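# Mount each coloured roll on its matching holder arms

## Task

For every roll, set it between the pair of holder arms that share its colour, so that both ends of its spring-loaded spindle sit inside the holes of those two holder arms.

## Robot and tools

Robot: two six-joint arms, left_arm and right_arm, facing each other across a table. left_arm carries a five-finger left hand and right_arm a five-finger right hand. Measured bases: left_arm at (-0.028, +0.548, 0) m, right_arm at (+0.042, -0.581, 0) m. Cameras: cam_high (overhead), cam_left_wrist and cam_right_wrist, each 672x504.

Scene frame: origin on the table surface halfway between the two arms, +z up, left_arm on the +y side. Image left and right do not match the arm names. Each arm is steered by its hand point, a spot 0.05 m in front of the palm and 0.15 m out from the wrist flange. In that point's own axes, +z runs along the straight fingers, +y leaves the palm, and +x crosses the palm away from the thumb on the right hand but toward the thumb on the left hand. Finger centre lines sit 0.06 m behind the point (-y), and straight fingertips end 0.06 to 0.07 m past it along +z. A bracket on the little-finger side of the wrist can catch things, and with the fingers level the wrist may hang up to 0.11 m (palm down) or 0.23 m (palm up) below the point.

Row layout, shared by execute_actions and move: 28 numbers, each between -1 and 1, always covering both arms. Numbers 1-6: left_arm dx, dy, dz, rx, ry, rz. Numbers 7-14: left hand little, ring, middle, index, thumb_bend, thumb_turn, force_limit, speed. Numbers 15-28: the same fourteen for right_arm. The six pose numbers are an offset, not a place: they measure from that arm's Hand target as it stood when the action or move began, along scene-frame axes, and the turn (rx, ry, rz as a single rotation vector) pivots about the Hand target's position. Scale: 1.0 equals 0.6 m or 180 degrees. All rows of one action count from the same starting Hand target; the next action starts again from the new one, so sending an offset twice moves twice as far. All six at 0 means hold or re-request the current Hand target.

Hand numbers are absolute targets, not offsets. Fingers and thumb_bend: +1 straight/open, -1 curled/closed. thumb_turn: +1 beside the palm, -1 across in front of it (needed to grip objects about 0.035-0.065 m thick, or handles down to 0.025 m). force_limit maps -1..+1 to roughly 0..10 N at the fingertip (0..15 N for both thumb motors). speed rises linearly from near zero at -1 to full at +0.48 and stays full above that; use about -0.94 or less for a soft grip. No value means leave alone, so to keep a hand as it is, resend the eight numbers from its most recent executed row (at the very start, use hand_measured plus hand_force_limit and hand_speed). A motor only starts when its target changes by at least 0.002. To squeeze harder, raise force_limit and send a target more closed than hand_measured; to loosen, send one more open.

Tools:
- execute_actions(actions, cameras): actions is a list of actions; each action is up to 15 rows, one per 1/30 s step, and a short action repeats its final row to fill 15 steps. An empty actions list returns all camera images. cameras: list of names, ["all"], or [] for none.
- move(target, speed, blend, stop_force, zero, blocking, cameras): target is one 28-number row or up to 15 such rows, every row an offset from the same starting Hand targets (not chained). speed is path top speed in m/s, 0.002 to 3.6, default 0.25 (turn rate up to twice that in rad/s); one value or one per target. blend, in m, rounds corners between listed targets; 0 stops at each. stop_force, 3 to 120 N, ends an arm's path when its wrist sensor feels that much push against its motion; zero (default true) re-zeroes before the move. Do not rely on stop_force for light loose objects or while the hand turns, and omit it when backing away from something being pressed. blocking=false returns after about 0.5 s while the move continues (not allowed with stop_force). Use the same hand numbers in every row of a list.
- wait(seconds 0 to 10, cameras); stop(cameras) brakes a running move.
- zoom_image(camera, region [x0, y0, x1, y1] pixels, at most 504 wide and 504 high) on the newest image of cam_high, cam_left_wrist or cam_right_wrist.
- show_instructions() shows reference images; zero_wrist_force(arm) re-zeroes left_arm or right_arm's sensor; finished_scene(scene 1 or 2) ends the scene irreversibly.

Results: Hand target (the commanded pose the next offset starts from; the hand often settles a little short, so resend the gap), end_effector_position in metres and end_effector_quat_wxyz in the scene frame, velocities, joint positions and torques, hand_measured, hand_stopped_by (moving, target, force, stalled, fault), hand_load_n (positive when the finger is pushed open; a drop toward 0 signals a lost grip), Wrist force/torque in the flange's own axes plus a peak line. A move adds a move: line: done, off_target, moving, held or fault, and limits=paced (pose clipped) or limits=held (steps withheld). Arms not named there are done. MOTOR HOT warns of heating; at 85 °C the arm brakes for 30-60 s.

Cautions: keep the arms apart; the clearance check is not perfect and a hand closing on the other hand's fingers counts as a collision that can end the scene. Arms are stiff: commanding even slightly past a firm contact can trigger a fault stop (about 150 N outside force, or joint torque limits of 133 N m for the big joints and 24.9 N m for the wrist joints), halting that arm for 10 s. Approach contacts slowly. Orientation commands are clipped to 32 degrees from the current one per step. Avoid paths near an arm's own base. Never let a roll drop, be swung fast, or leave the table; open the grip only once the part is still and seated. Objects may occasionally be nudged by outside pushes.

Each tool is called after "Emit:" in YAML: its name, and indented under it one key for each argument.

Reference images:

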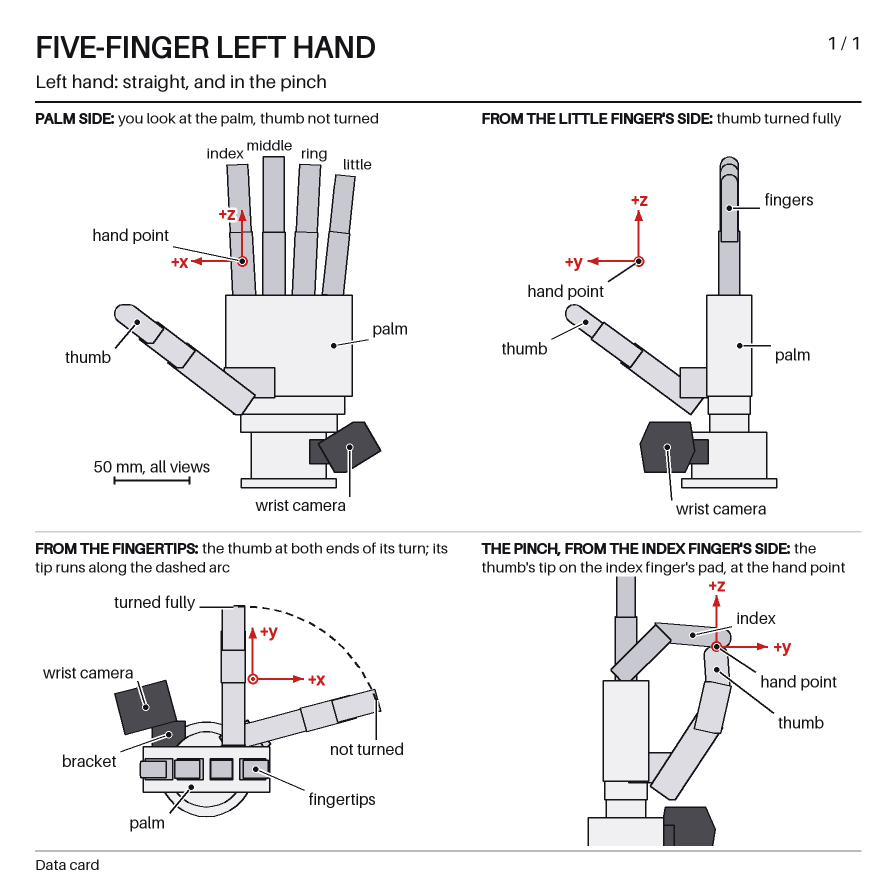

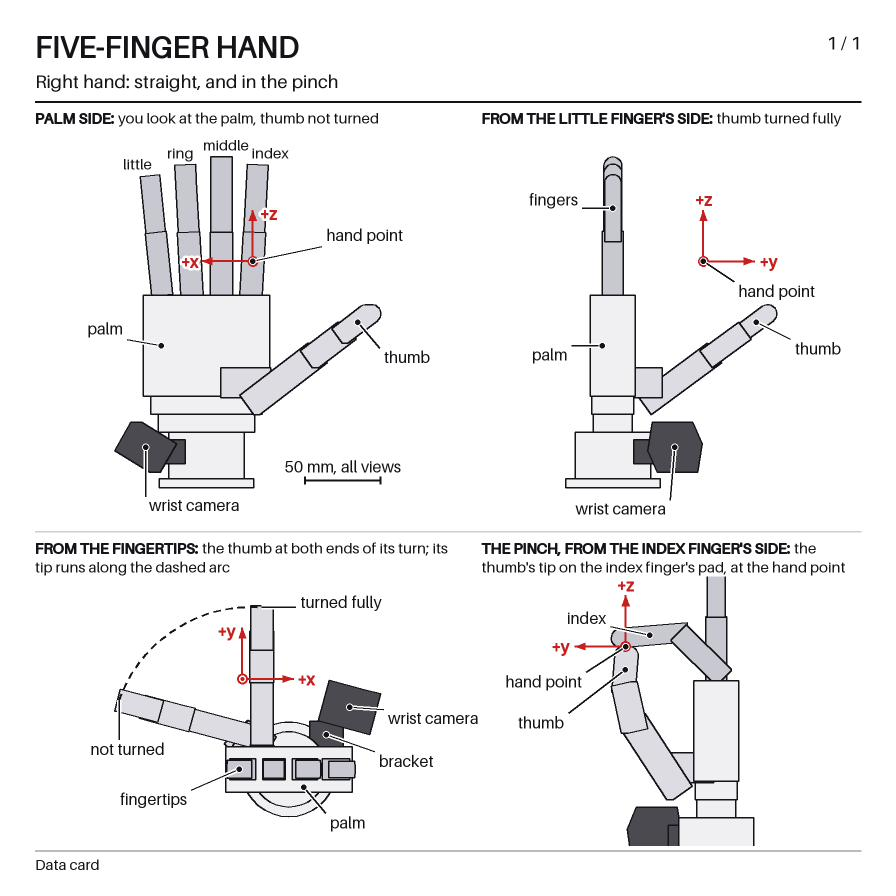

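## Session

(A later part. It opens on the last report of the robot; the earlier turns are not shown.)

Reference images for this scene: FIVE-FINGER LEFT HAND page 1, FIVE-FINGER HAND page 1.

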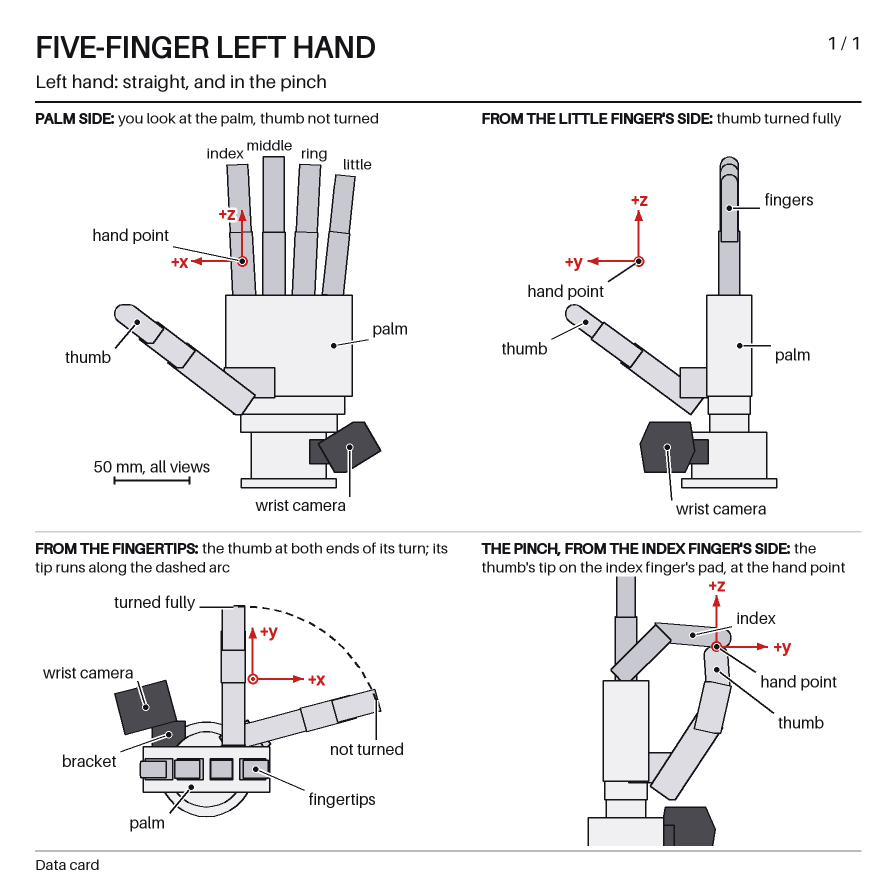

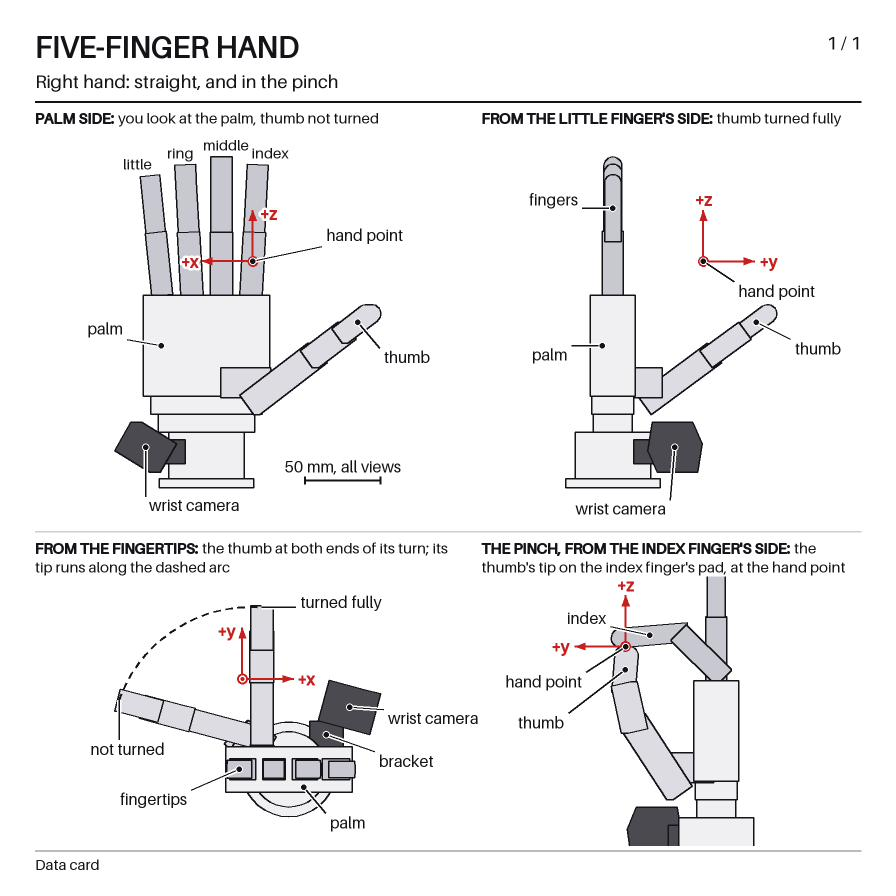

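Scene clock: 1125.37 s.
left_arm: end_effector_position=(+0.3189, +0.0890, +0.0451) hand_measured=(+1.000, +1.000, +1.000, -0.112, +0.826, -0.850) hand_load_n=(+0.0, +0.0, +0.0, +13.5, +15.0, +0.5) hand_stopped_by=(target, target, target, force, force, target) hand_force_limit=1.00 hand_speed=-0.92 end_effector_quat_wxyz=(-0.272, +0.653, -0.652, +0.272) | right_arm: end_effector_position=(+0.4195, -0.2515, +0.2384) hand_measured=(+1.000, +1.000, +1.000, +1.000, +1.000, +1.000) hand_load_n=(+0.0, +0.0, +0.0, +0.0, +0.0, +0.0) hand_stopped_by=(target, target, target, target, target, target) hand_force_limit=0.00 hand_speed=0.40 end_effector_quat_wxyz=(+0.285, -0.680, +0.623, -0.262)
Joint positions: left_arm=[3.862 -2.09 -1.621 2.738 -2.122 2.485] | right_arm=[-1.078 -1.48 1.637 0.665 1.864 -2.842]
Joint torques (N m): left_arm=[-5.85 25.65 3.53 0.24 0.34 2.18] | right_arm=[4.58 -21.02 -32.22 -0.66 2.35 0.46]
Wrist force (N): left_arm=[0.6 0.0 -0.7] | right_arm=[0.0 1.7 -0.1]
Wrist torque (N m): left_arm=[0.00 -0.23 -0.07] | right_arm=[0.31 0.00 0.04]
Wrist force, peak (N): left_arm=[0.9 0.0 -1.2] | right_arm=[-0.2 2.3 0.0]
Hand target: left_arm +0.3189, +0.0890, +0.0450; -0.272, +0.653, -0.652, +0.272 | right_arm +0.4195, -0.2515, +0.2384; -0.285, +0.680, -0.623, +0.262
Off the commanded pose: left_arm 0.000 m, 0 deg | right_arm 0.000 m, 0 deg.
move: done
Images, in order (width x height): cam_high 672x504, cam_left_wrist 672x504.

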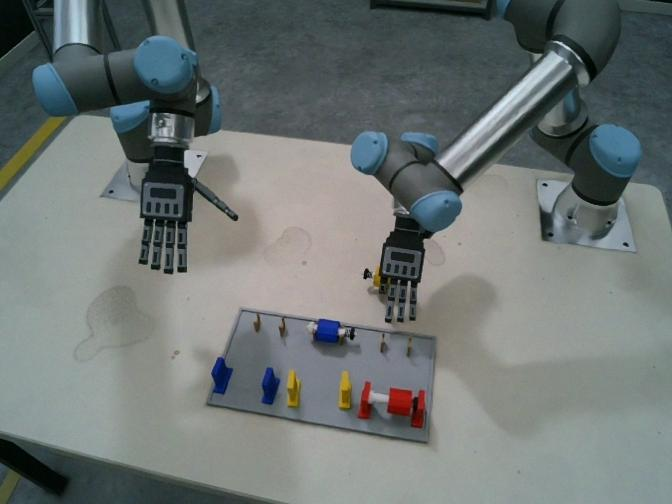

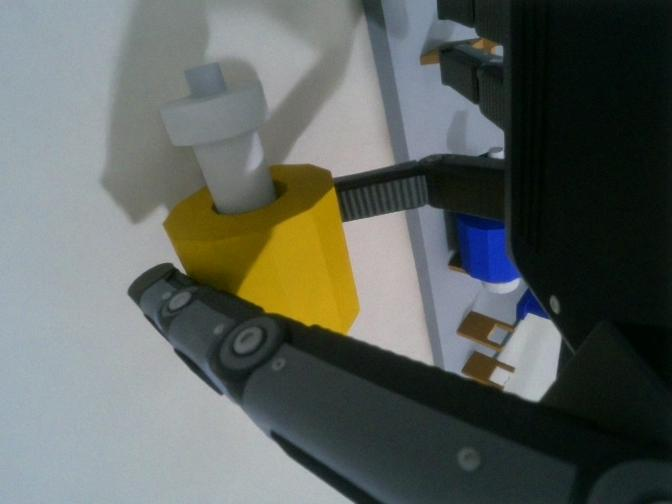

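Now lower gently until contact.

Emit:
move:
  target: [0,0,-0.05,0,0,0.0,1,1,1,-0.65,-0.3,-0.85,1.0,-0.92,0,0,0,0,0,0,1,1,1,1,1,1,0.0,0.4]
  speed: 0.012
  stop_force: 3
  cameras: ["cam_high","cam_left_wrist"]

Emit:
zoom_image:
  camera: "cam_high"
  region: [320, 220, 440, 340]

Scene clock: 1128.97 s.
left_arm: end_effector_position=(+0.3189, +0.0890, +0.0185) hand_measured=(+1.000, +1.000, +1.000, -0.112, +0.822, -0.850) hand_load_n=(+0.0, +0.0, +0.0, +0.0, +0.0, +0.0) hand_stopped_by=(target, target, target, force, force, target) hand_force_limit=1.00 hand_speed=-0.92 end_effector_quat_wxyz=(-0.272, +0.653, -0.652, +0.272) | right_arm: end_effector_position=(+0.4195, -0.2515, +0.2384) hand_measured=(+1.000, +1.000, +1.000, +1.000, +1.000, +1.000) hand_load_n=(+0.0, +0.0, +0.0, +0.0, +0.0, +0.0) hand_stopped_by=(target, target, target, target, target, target) hand_force_limit=0.00 hand_speed=0.40 end_effector_quat_wxyz=(+0.285, -0.680, +0.623, -0.262)
Joint positions: left_arm=[3.862 -2.126 -1.644 2.797 -2.122 2.485] | right_arm=[-1.078 -1.48 1.637 0.665 1.864 -2.842]
Joint torques (N m): left_arm=[9.33 45.94 29.68 -2.96 0.48 1.96] | right_arm=[3.65 -20.26 -31.81 -0.54 2.08 0.52]
Wrist force (N): left_arm=[0.3 -1.6 -3.5] | right_arm=[-0.4 1.6 0.0]
Wrist torque (N m): left_arm=[0.14 -0.30 -0.05] | right_arm=[0.29 0.05 0.01]
Wrist force, peak (N): left_arm=[0.1 -5.5 -8.7] | right_arm=[-0.4 2.2 -0.1]
Hand target: left_arm +0.3189, +0.0890, +0.0185; -0.272, +0.653, -0.652, +0.272 (not the last commanded pose) | right_arm +0.4195, -0.2515, +0.2384; -0.285, +0.680, -0.623, +0.262
Off the commanded pose: left_arm 0.004 m, 0 deg | right_arm 0.000 m, 0 deg.
move: contact (left_arm)
Images, in order (width x height): cam_high 672x504, cam_left_wrist 672x504.

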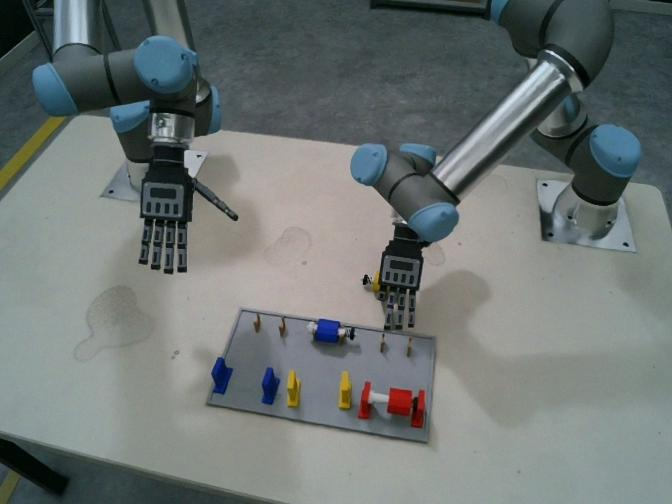

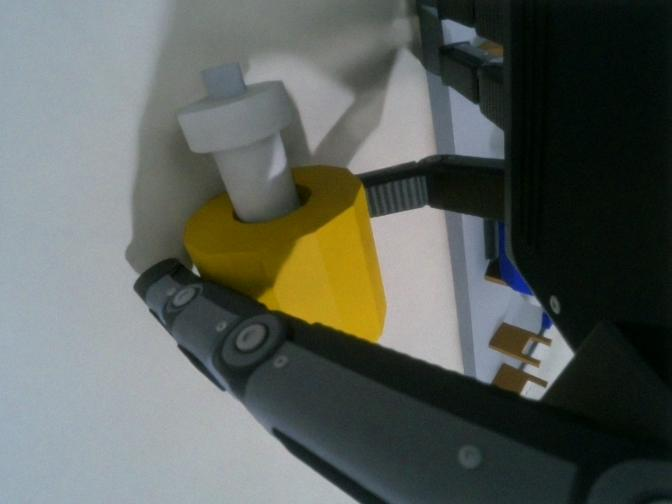

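Scaled by 4.200 from the camera's 672x504 image, which has a finer 960x720 frame.

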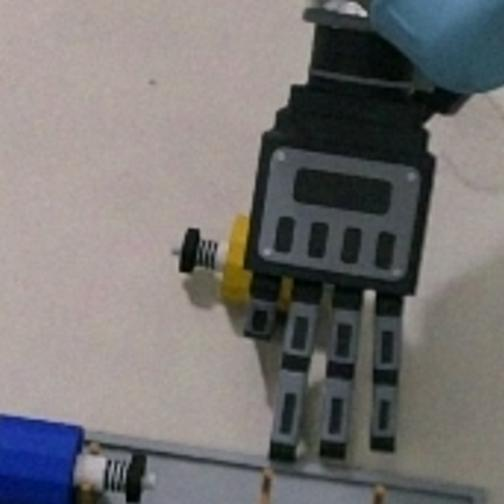

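Emit:
execute_actions:
  actions:
    - [[0,0,0,0,0,0,1,1,1,0.04,0.95,-0.85,1.0,-0.6,0,0,0,0,0,0,1,1,1,1,1,1,0.0,0.4]]

Emit:
wait:
  seconds: 1
  cameras: ["cam_left_wrist"]

Scene clock: 1130.03 s.
left_arm: end_effector_position=(+0.3189, +0.0890, +0.0185) hand_measured=(+1.000, +1.000, +1.000, -0.052, +0.950, -0.850) hand_load_n=(+0.0, +0.0, +0.0, -15.0, +0.0, +0.0) hand_stopped_by=(target, target, target, stalled, target, target) hand_force_limit=1.00 hand_speed=-0.60 end_effector_quat_wxyz=(-0.272, +0.653, -0.652, +0.272) | right_arm: end_effector_position=(+0.4195, -0.2515, +0.2384) hand_measured=(+1.000, +1.000, +1.000, +1.000, +1.000, +1.000) hand_load_n=(+0.0, +0.0, +0.0, +0.0, +0.0, +0.0) hand_stopped_by=(target, target, target, target, target, target) hand_force_limit=0.00 hand_speed=0.40 end_effector_quat_wxyz=(+0.285, -0.680, +0.623, -0.262)
Joint positions: left_arm=[3.862 -2.125 -1.644 2.797 -2.122 2.485] | right_arm=[-1.078 -1.48 1.637 0.665 1.864 -2.842]
Joint torques (N m): left_arm=[10.12 24.8 19.82 -2.01 0.3 1.72] | right_arm=[4.75 -18.83 -32 -0.93 2.39 0.48]
Wrist force (N): left_arm=[-0.6 -8.2 -15.4] | right_arm=[-0.3 1.8 -0.1]
Wrist torque (N m): left_arm=[-0.07 -0.29 -0.01] | right_arm=[0.33 0.04 0.03]
Wrist force, peak (N): left_arm=[-0.8 -8.0 -16.2] | right_arm=[0.0 2.1 0.0]
Hand target: left_arm +0.3189, +0.0890, +0.0185; -0.272, +0.653, -0.652, +0.272 | right_arm +0.4195, -0.2515, +0.2384; -0.285, +0.680, -0.623, +0.262
Off the commanded pose: left_arm 0.000 m, 0 deg | right_arm 0.000 m, 0 deg.
Step readings (end_effector_position of left_arm | right_arm):
0: (+0.3189, +0.0890, +0.0185) | (+0.4195, -0.2515, +0.2384)
1: (+0.3189, +0.0890, +0.0185) | (+0.4195, -0.2515, +0.2384)
2: (+0.3189, +0.0890, +0.0185) | (+0.4195, -0.2515, +0.2384)
4: (+0.3189, +0.0890, +0.0185) | (+0.4195, -0.2515, +0.2384)
8: (+0.3189, +0.0890, +0.0185) | (+0.4195, -0.2515, +0.2384)
15: (+0.3189, +0.0890, +0.0185) | (+0.4195, -0.2515, +0.2384)

Scene clock: 1131.03 s.
left_arm: end_effector_position=(+0.3189, +0.0890, +0.0185) hand_measured=(+1.000, +1.000, +1.000, -0.052, +0.950, -0.850) hand_load_n=(-0.5, +0.0, +0.0, -15.0, +0.0, +0.0) hand_stopped_by=(target, target, target, stalled, target, target) hand_force_limit=1.00 hand_speed=-0.60 end_effector_quat_wxyz=(-0.272, +0.653, -0.652, +0.272) | right_arm: end_effector_position=(+0.4195, -0.2515, +0.2384) hand_measured=(+1.000, +1.000, +1.000, +1.000, +1.000, +1.000) hand_load_n=(+0.0, +0.0, +0.0, +0.0, +0.0, +0.0) hand_stopped_by=(target, target, target, target, target, target) hand_force_limit=0.00 hand_speed=0.40 end_effector_quat_wxyz=(+0.285, -0.680, +0.623, -0.262)
Joint positions: left_arm=[3.862 -2.126 -1.644 2.797 -2.122 2.485] | right_arm=[-1.078 -1.48 1.637 0.665 1.864 -2.842]
Joint torques (N m): left_arm=[8.74 17.75 4.83 -0.76 0.37 1.77] | right_arm=[5.23 -19.04 -30.96 -0.67 2.17 0.34]
Wrist force (N): left_arm=[-0.6 -8.8 -15.8] | right_arm=[-0.6 1.5 -0.2]
Wrist torque (N m): left_arm=[-0.05 -0.29 -0.02] | right_arm=[0.28 0.09 0.00]
Wrist force, peak (N): left_arm=[-0.7 -8.8 -16.0] | right_arm=[-0.3 2.2 0.0]
Hand target: left_arm +0.3189, +0.0890, +0.0185; -0.272, +0.653, -0.652, +0.272 | right_arm +0.4195, -0.2515, +0.2384; -0.285, +0.680, -0.623, +0.262
Off the commanded pose: left_arm 0.000 m, 0 deg | right_arm 0.000 m, 0 deg.
wait: 1.00 s; at rest by 0.17 s
Images, in order (width x height): cam_left_wrist 672x504.

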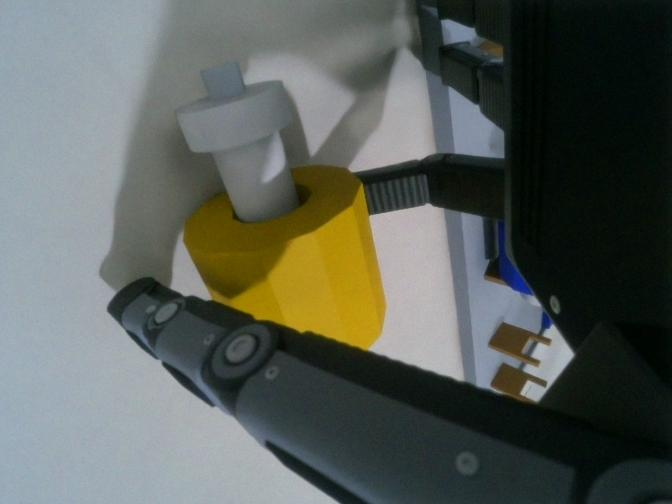

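Emit:
move:
  target: [0,0,0.01,0,0,0.0,1,1,1,0.04,0.95,-0.85,1.0,-0.6,0,0,0,0,0,0,1,1,1,1,1,1,0.0,0.4]
  speed: 0.02

Emit:
execute_actions:
  actions:
    - [[0,0,0,0,0,0,1,1,1,0.06,0.95,-0.85,1.0,-0.6,0,0,0,0,0,0,1,1,1,1,1,1,0.0,0.4]]
  cameras: ["cam_left_wrist"]

Scene clock: 1131.97 s.
left_arm: end_effector_position=(+0.3189, +0.0890, +0.0243) hand_measured=(+1.000, +1.000, +1.000, -0.050, +0.950, -0.850) hand_load_n=(+0.0, +0.0, +0.0, +0.0, +0.0, +0.0) hand_stopped_by=(target, target, target, stalled, target, target) hand_force_limit=1.00 hand_speed=-0.60 end_effector_quat_wxyz=(-0.272, +0.653, -0.652, +0.272) | right_arm: end_effector_position=(+0.4195, -0.2515, +0.2384) hand_measured=(+1.000, +1.000, +1.000, +1.000, +1.000, +1.000) hand_load_n=(+0.0, +0.0, +0.0, +0.0, +0.0, +0.0) hand_stopped_by=(target, target, target, target, target, target) hand_force_limit=0.00 hand_speed=0.40 end_effector_quat_wxyz=(+0.285, -0.680, +0.623, -0.262)
Joint positions: left_arm=[3.862 -2.117 -1.639 2.784 -2.122 2.485] | right_arm=[-1.078 -1.48 1.637 0.665 1.864 -2.842]
Joint torques (N m): left_arm=[10.28 47.21 30.12 -3.07 -1.03 2.53] | right_arm=[6.81 -19.97 -32.13 -0.62 2.27 0.6]
Wrist force (N): left_arm=[0.6 -0.7 -1.0] | right_arm=[-0.5 1.9 -0.4]
Wrist torque (N m): left_arm=[-0.04 -0.24 -0.06] | right_arm=[0.36 0.08 0.02]
Wrist force, peak (N): left_arm=[-0.7 -8.8 -15.9] | right_arm=[-0.7 1.9 0.0]
Hand target: left_arm +0.3189, +0.0890, +0.0245; -0.272, +0.653, -0.652, +0.272 | right_arm +0.4195, -0.2515, +0.2384; -0.285, +0.680, -0.623, +0.262
Off the commanded pose: left_arm 0.000 m, 0 deg | right_arm 0.000 m, 0 deg.
move: done

Scene clock: 1132.67 s.
left_arm: end_effector_position=(+0.3189, +0.0890, +0.0245) hand_measured=(+1.000, +1.000, +1.000, +0.060, +0.950, -0.850) hand_load_n=(+0.0, +0.0, +0.0, +0.0, +0.0, +0.0) hand_stopped_by=(target, target, target, target, target, target) hand_force_limit=1.00 hand_speed=-0.60 end_effector_quat_wxyz=(-0.272, +0.653, -0.652, +0.272) | right_arm: end_effector_position=(+0.4195, -0.2515, +0.2384) hand_measured=(+1.000, +1.000, +1.000, +1.000, +1.000, +1.000) hand_load_n=(+0.0, +0.0, +0.0, +0.0, +0.0, +0.0) hand_stopped_by=(target, target, target, target, target, target) hand_force_limit=0.00 hand_speed=0.40 end_effector_quat_wxyz=(+0.285, -0.680, +0.623, -0.262)
Joint positions: left_arm=[3.862 -2.117 -1.639 2.783 -2.122 2.485] | right_arm=[-1.078 -1.48 1.637 0.665 1.864 -2.842]
Joint torques (N m): left_arm=[9.36 46.97 30.36 -3.32 -2.22 2.44] | right_arm=[6.35 -19.16 -33.29 -0.67 2.17 0.75]
Wrist force (N): left_arm=[0.4 -0.4 -1.2] | right_arm=[-0.4 1.7 0.1]
Wrist torque (N m): left_arm=[0.00 -0.22 -0.07] | right_arm=[0.30 0.05 0.02]
Wrist force, peak (N): left_arm=[0.6 -0.8 -1.2] | right_arm=[-0.4 2.0 -0.2]
Hand target: left_arm +0.3189, +0.0890, +0.0245; -0.272, +0.653, -0.652, +0.272 | right_arm +0.4195, -0.2515, +0.2384; -0.285, +0.680, -0.623, +0.262
Off the commanded pose: left_arm 0.000 m, 0 deg | right_arm 0.000 m, 0 deg.
Step readings (end_effector_position of left_arm | right_arm):
0: (+0.3189, +0.0890, +0.0243) | (+0.4195, -0.2515, +0.2384)
1: (+0.3189, +0.0890, +0.0244) | (+0.4195, -0.2515, +0.2384)
2: (+0.3189, +0.0890, +0.0244) | (+0.4195, -0.2515, +0.2384)
4: (+0.3189, +0.0890, +0.0244) | (+0.4195, -0.2515, +0.2384)
8: (+0.3189, +0.0890, +0.0245) | (+0.4195, -0.2515, +0.2384)
15: (+0.3189, +0.0890, +0.0245) | (+0.4195, -0.2515, +0.2384)
Images, in order (width x height): cam_left_wrist 672x504.

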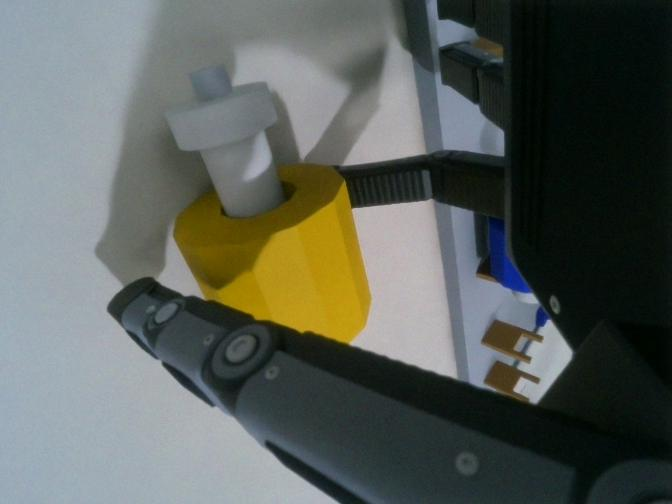

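Emit:
move:
  target: [0,0,0.1,0,0,0.0,1,1,1,0.06,0.95,-0.85,1.0,-0.6,0,0,0,0,0,0,1,1,1,1,1,1,0.0,0.4]
  speed: 0.03
  cameras: ["cam_high","cam_left_wrist"]

Emit:
zoom_image:
  camera: "cam_left_wrist"
  region: [30, 70, 370, 325]

Emit:
zoom_image:
  camera: "cam_high"
  region: [320, 220, 440, 340]

Scene clock: 1135.23 s.
left_arm: end_effector_position=(+0.3189, +0.0890, +0.0843) hand_measured=(+1.000, +1.000, +1.000, +0.060, +0.950, -0.850) hand_load_n=(-0.5, +0.0, +0.0, +0.0, +0.0, +0.0) hand_stopped_by=(target, target, target, target, target, target) hand_force_limit=1.00 hand_speed=-0.60 end_effector_quat_wxyz=(-0.272, +0.653, -0.652, +0.272) | right_arm: end_effector_position=(+0.4195, -0.2515, +0.2384) hand_measured=(+1.000, +1.000, +1.000, +1.000, +1.000, +1.000) hand_load_n=(+0.0, +0.0, +0.0, +0.0, +0.0, +0.0) hand_stopped_by=(target, target, target, target, target, target) hand_force_limit=0.00 hand_speed=0.40 end_effector_quat_wxyz=(+0.285, -0.680, +0.623, -0.262)
Joint positions: left_arm=[3.862 -2.044 -1.579 2.65 -2.122 2.485] | right_arm=[-1.078 -1.48 1.637 0.665 1.864 -2.842]
Joint torques (N m): left_arm=[10.83 46.43 31.53 -3.33 0.16 1.53] | right_arm=[7.63 -18.54 -33.14 -0.71 2.3 0.58]
Wrist force (N): left_arm=[0.8 -0.8 -1.3] | right_arm=[-0.5 1.7 0.0]
Wrist torque (N m): left_arm=[-0.03 -0.20 -0.06] | right_arm=[0.30 0.07 0.00]
Wrist force, peak (N): left_arm=[0.7 -0.8 -1.4] | right_arm=[-0.5 2.0 -0.1]
Hand target: left_arm +0.3189, +0.0890, +0.0845; -0.272, +0.653, -0.652, +0.272 | right_arm +0.4195, -0.2515, +0.2384; -0.285, +0.680, -0.623, +0.262
Off the commanded pose: left_arm 0.000 m, 0 deg | right_arm 0.000 m, 0 deg.
move: done
Images, in order (width x height): cam_high 672x504, cam_left_wrist 672x504.

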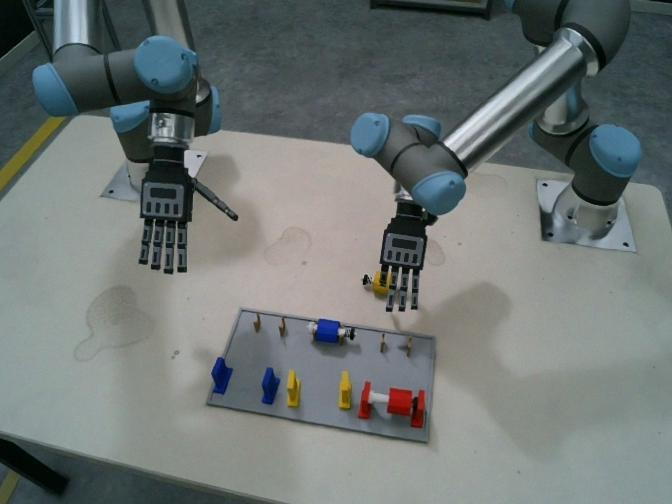

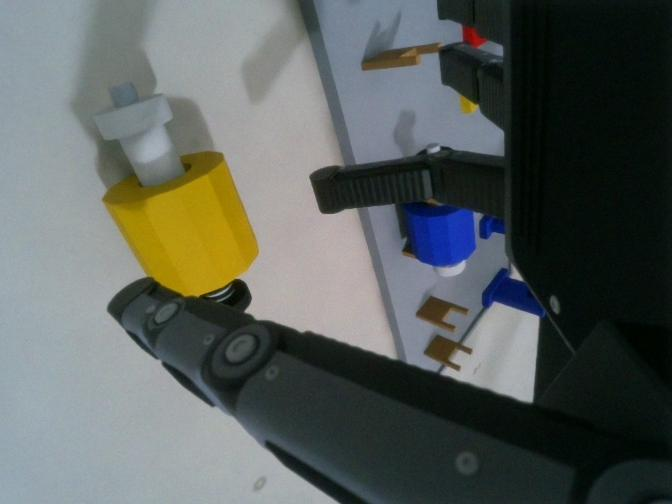

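Scaled by 1.482 from the camera's 672x504 image, which has a finer 960x720 frame.

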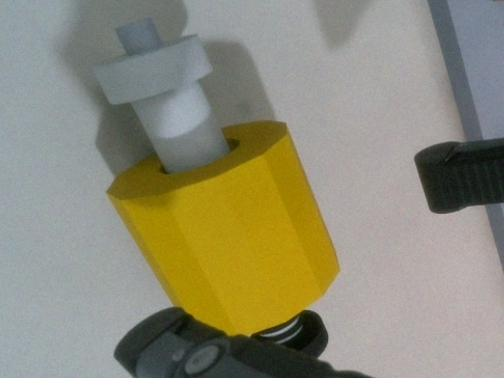

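Scaled by 4.200 from the camera's 672x504 image, which has a finer 960x720 frame.

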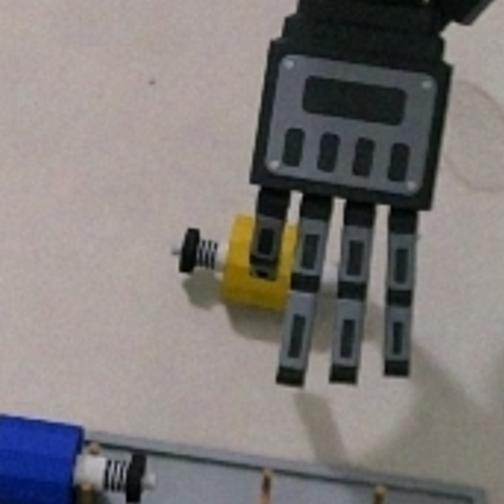

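Emit:
move:
  target: [-0.0015,-0.0467,0.0092,0.0778,0,0.0,1,1,0.1,0.1,0.95,-1,0.0,0.2,0,0,0,0,0,0,1,1,1,1,1,1,0.0,0.4]
  speed: 0.08
  cameras: ["cam_high","cam_left_wrist"]

Emit:
zoom_image:
  camera: "cam_left_wrist"
  region: [30, 70, 370, 325]

Emit:
zoom_image:
  camera: "cam_high"
  region: [320, 220, 440, 340]

Scene clock: 1138.87 s.
left_arm: end_effector_position=(+0.3180, +0.0610, +0.0900) hand_measured=(+1.000, +1.000, +0.100, +0.100, +0.950, -1.000) hand_load_n=(+0.0, +0.0, +0.0, +0.0, +0.0, +0.0) hand_stopped_by=(target, target, target, target, target, target) hand_force_limit=0.00 hand_speed=0.20 end_effector_quat_wxyz=(-0.349, +0.615, -0.681, +0.191) | right_arm: end_effector_position=(+0.4195, -0.2515, +0.2384) hand_measured=(+1.000, +1.000, +1.000, +1.000, +1.000, +1.000) hand_load_n=(+0.0, +0.0, +0.0, +0.0, +0.0, +0.0) hand_stopped_by=(target, target, target, target, target, target) hand_force_limit=0.00 hand_speed=0.40 end_effector_quat_wxyz=(+0.285, -0.680, +0.623, -0.262)
Joint positions: left_arm=[3.756 -2.242 -1.284 2.35 -2.309 2.462] | right_arm=[-1.078 -1.48 1.637 0.665 1.864 -2.842]
Joint torques (N m): left_arm=[-11.49 31.49 31.2 -3.66 -2.51 -2.48] | right_arm=[7.77 -18.65 -32.3 -0.67 2.34 0.61]
Wrist force (N): left_arm=[0.0 -0.5 -1.3] | right_arm=[-0.4 1.5 -0.2]
Wrist torque (N m): left_arm=[0.00 -0.10 -0.07] | right_arm=[0.28 0.07 0.01]
Wrist force, peak (N): left_arm=[0.6 -0.6 -1.6] | right_arm=[-0.5 2.1 0.0]
Hand target: left_arm +0.3180, +0.0610, +0.0900; +0.350, -0.615, +0.681, -0.191 | right_arm +0.4195, -0.2515, +0.2384; -0.285, +0.680, -0.623, +0.262
Off the commanded pose: left_arm 0.000 m, 0 deg | right_arm 0.000 m, 0 deg.
move: done
Images, in order (width x height): cam_high 672x504, cam_left_wrist 672x504.

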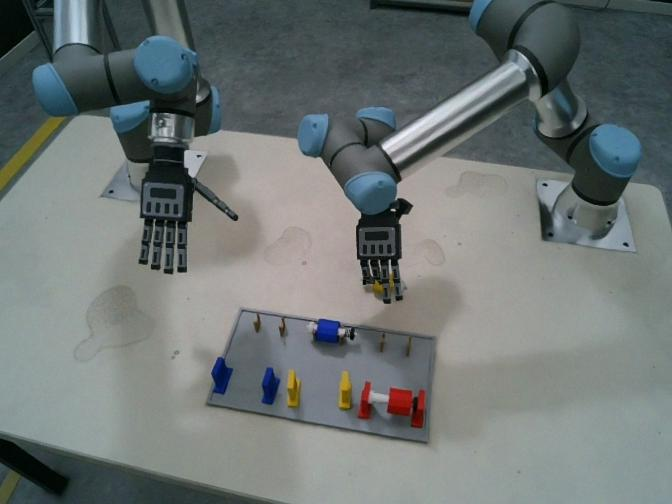

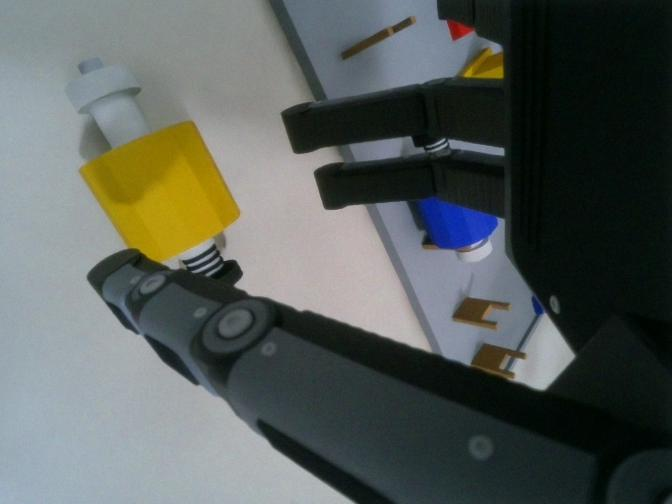

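Scaled by 1.482 from the camera's 672x504 image, which has a finer 960x720 frame.

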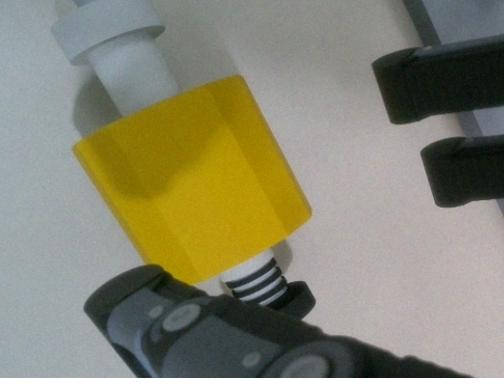

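Scaled by 4.200 from the camera's 672x504 image, which has a finer 960x720 frame.

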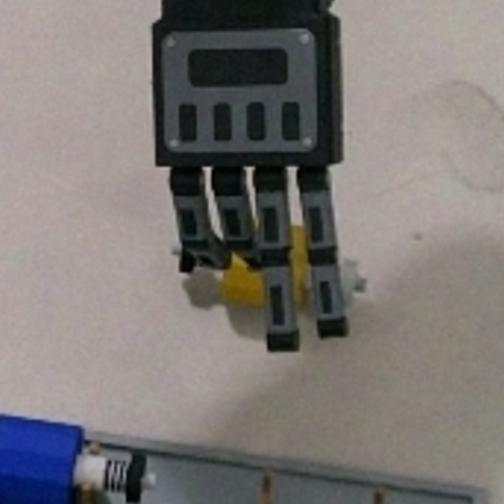

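Emit:
move:
  target:
    - [-0.0067,0.0167,0.0,0,0,0.0,1,1,0.1,0.1,0.95,-1,0.0,0.2,0,0,0,0,0,0,1,1,1,1,1,1,0.0,0.4]
    - [-0.0067,0.0167,-0.05,0,0,0.0,1,1,0.1,0.1,0.95,-1,0.0,0.2,0,0,0,0,0,0,1,1,1,1,1,1,0.0,0.4]
  speed: 0.05
  cameras: ["cam_high","cam_left_wrist","cam_right_wrist"]

Emit:
zoom_image:
  camera: "cam_left_wrist"
  region: [80, 70, 420, 325]

Emit:
zoom_image:
  camera: "cam_high"
  region: [320, 220, 440, 340]

Scene clock: 1141.43 s.
left_arm: end_effector_position=(+0.3140, +0.0710, +0.0601) hand_measured=(+1.000, +1.000, +0.100, +0.100, +0.950, -1.000) hand_load_n=(+0.0, +0.0, +0.0, +0.0, +0.0, +0.0) hand_stopped_by=(target, target, target, target, target, target) hand_force_limit=0.00 hand_speed=0.20 end_effector_quat_wxyz=(-0.350, +0.615, -0.681, +0.191) | right_arm: end_effector_position=(+0.4195, -0.2515, +0.2384) hand_measured=(+1.000, +1.000, +1.000, +1.000, +1.000, +1.000) hand_load_n=(+0.0, -0.5, +0.0, +0.0, +0.0, +0.0) hand_stopped_by=(target, target, target, target, target, target) hand_force_limit=0.00 hand_speed=0.40 end_effector_quat_wxyz=(+0.285, -0.680, +0.623, -0.262)
Joint positions: left_arm=[3.761 -2.247 -1.359 2.434 -2.307 2.468] | right_arm=[-1.078 -1.48 1.637 0.665 1.864 -2.842]
Joint torques (N m): left_arm=[11.22 31.44 3.7 -0.06 0.18 2.52] | right_arm=[10.18 -19.66 -33.03 -0.67 2.23 0.29]
Wrist force (N): left_arm=[-0.1 -0.3 -1.4] | right_arm=[-0.3 1.7 -0.1]
Wrist torque (N m): left_arm=[0.06 -0.08 -0.24] | right_arm=[0.31 0.04 0.03]
Wrist force, peak (N): left_arm=[-0.1 -0.7 -1.6] | right_arm=[-0.7 2.1 0.0]
Hand target: left_arm +0.3140, +0.0710, +0.0600; +0.350, -0.615, +0.681, -0.191 | right_arm +0.4195, -0.2515, +0.2384; -0.285, +0.680, -0.623, +0.262
Off the commanded pose: left_arm 0.000 m, 0 deg | right_arm 0.000 m, 0 deg.
move: done

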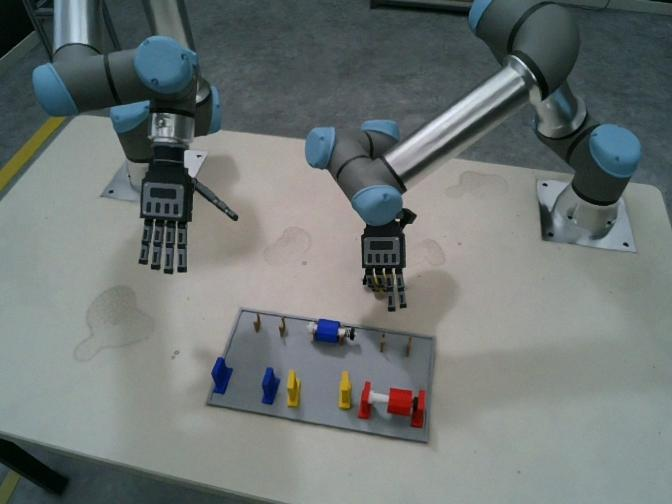

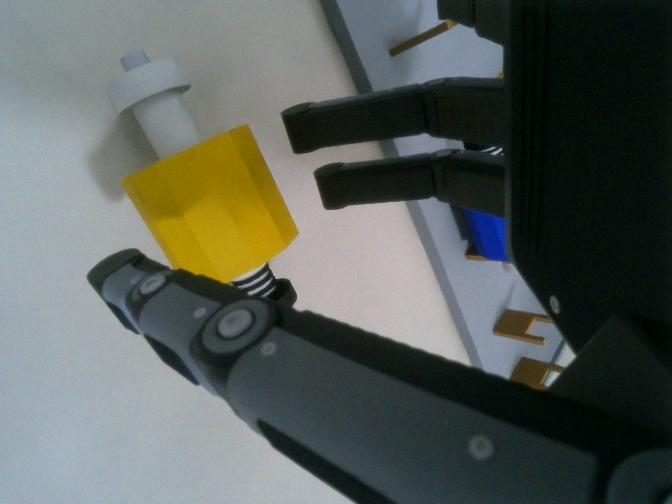

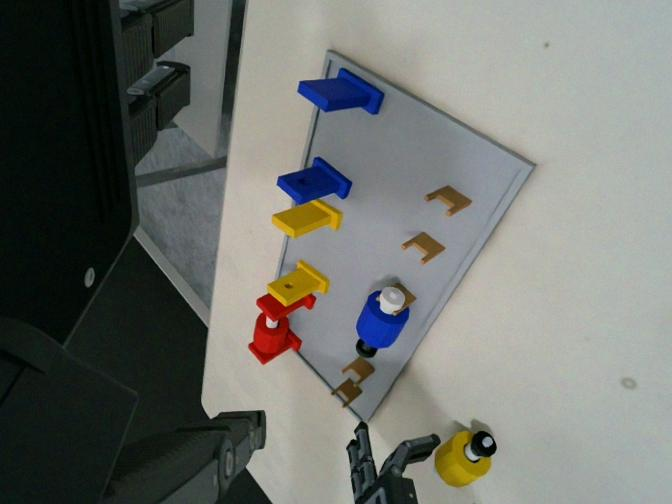

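Scaled by 1.482 from the camera's 672x504 image, which has a finer 960x720 frame.

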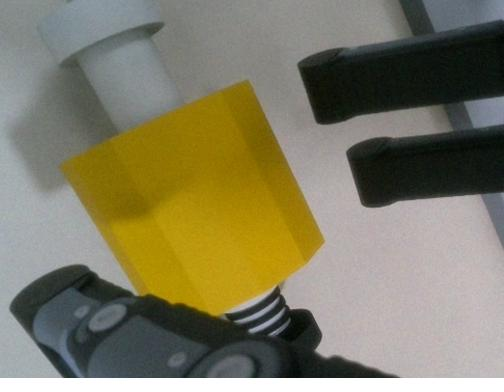

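Scaled by 4.200 from the camera's 672x504 image, which has a finer 960x720 frame.

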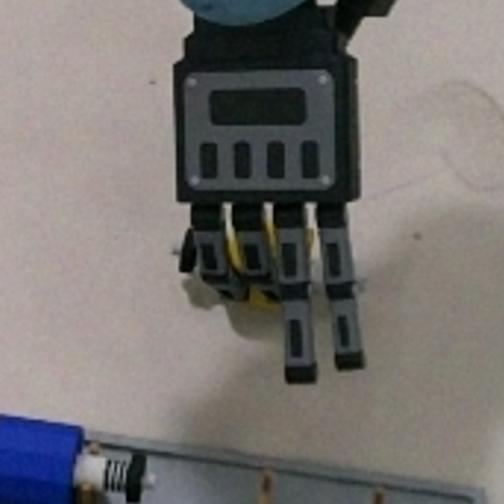

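Emit:
move:
  target: [0.0042,-0.0017,-0.0608,0,0,0.0,1,1,0.1,0.1,0.95,-1,0.0,0.2,0,0,0,0,0,0,1,1,1,1,1,1,0.0,0.4]
  speed: 0.03
  stop_force: 3
  cameras: ["cam_high","cam_left_wrist"]

Emit:
zoom_image:
  camera: "cam_left_wrist"
  region: [130, 70, 470, 325]

Emit:
zoom_image:
  camera: "cam_high"
  region: [320, 220, 440, 340]

Scene clock: 1143.93 s.
left_arm: end_effector_position=(+0.3165, +0.0700, +0.0237) hand_measured=(+1.000, +1.000, +0.100, +0.100, +0.950, -1.000) hand_load_n=(+0.0, +0.0, +0.0, -1.0, +0.0, +0.0) hand_stopped_by=(target, target, target, target, target, target) hand_force_limit=0.00 hand_speed=0.20 end_effector_quat_wxyz=(-0.350, +0.615, -0.681, +0.191) | right_arm: end_effector_position=(+0.4195, -0.2515, +0.2384) hand_measured=(+1.000, +1.000, +1.000, +1.000, +1.000, +1.000) hand_load_n=(+0.0, +0.0, +0.0, +0.0, +0.0, +0.0) hand_stopped_by=(target, target, target, target, target, target) hand_force_limit=0.00 hand_speed=0.40 end_effector_quat_wxyz=(+0.285, -0.680, +0.623, -0.262)
Joint positions: left_arm=[3.764 -2.292 -1.382 2.505 -2.306 2.472] | right_arm=[-1.078 -1.48 1.637 0.665 1.864 -2.842]
Joint torques (N m): left_arm=[10.42 42.2 5.92 -3.11 0.1 2.14] | right_arm=[10.51 -19.42 -32.66 -0.71 2.29 0.53]
Wrist force (N): left_arm=[-1.1 -3.0 -3.2] | right_arm=[-0.5 2.0 0.1]
Wrist torque (N m): left_arm=[0.03 -0.11 -0.24] | right_arm=[0.33 0.07 0.01]
Wrist force, peak (N): left_arm=[-1.2 -3.3 -3.7] | right_arm=[-0.4 2.1 -0.2]
Hand target: left_arm +0.3165, +0.0700, +0.0237; +0.350, -0.615, +0.681, -0.191 | right_arm +0.4195, -0.2515, +0.2384; -0.285, +0.680, -0.623, +0.262
Off the commanded pose: left_arm 0.000 m, 0 deg | right_arm 0.000 m, 0 deg.
move: contact (left_arm)
Images, in order (width x height): cam_high 672x504, cam_left_wrist 672x504.

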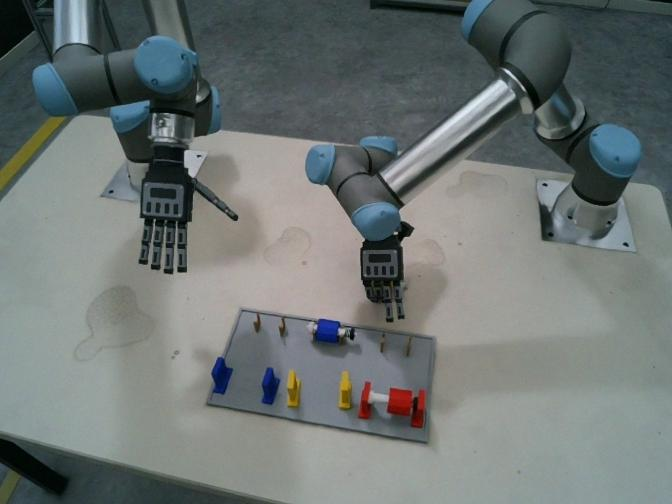

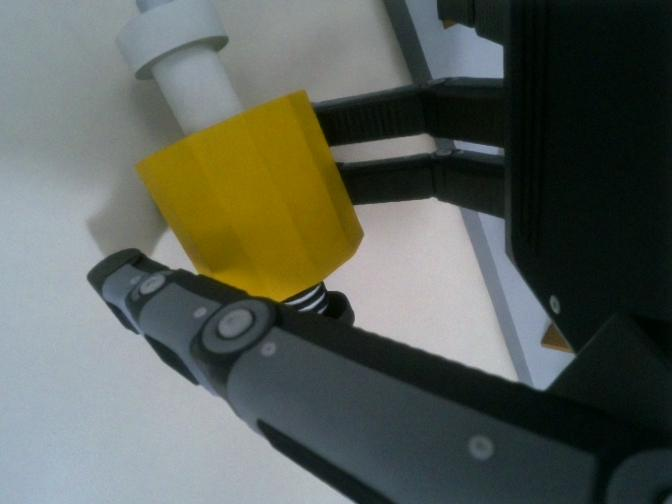

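Scaled by 1.482 from the camera's 672x504 image, which has a finer 960x720 frame.

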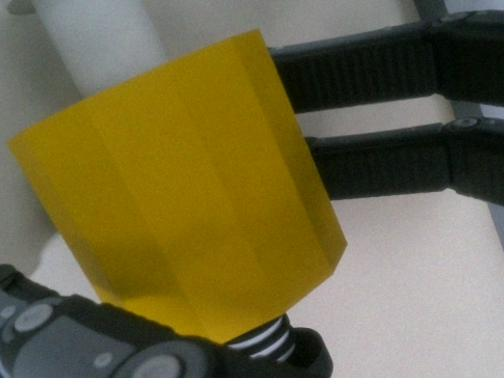

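Scaled by 4.200 from the camera's 672x504 image, which has a finer 960x720 frame.

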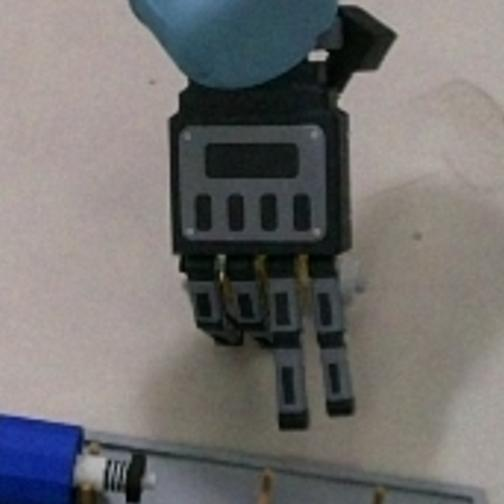

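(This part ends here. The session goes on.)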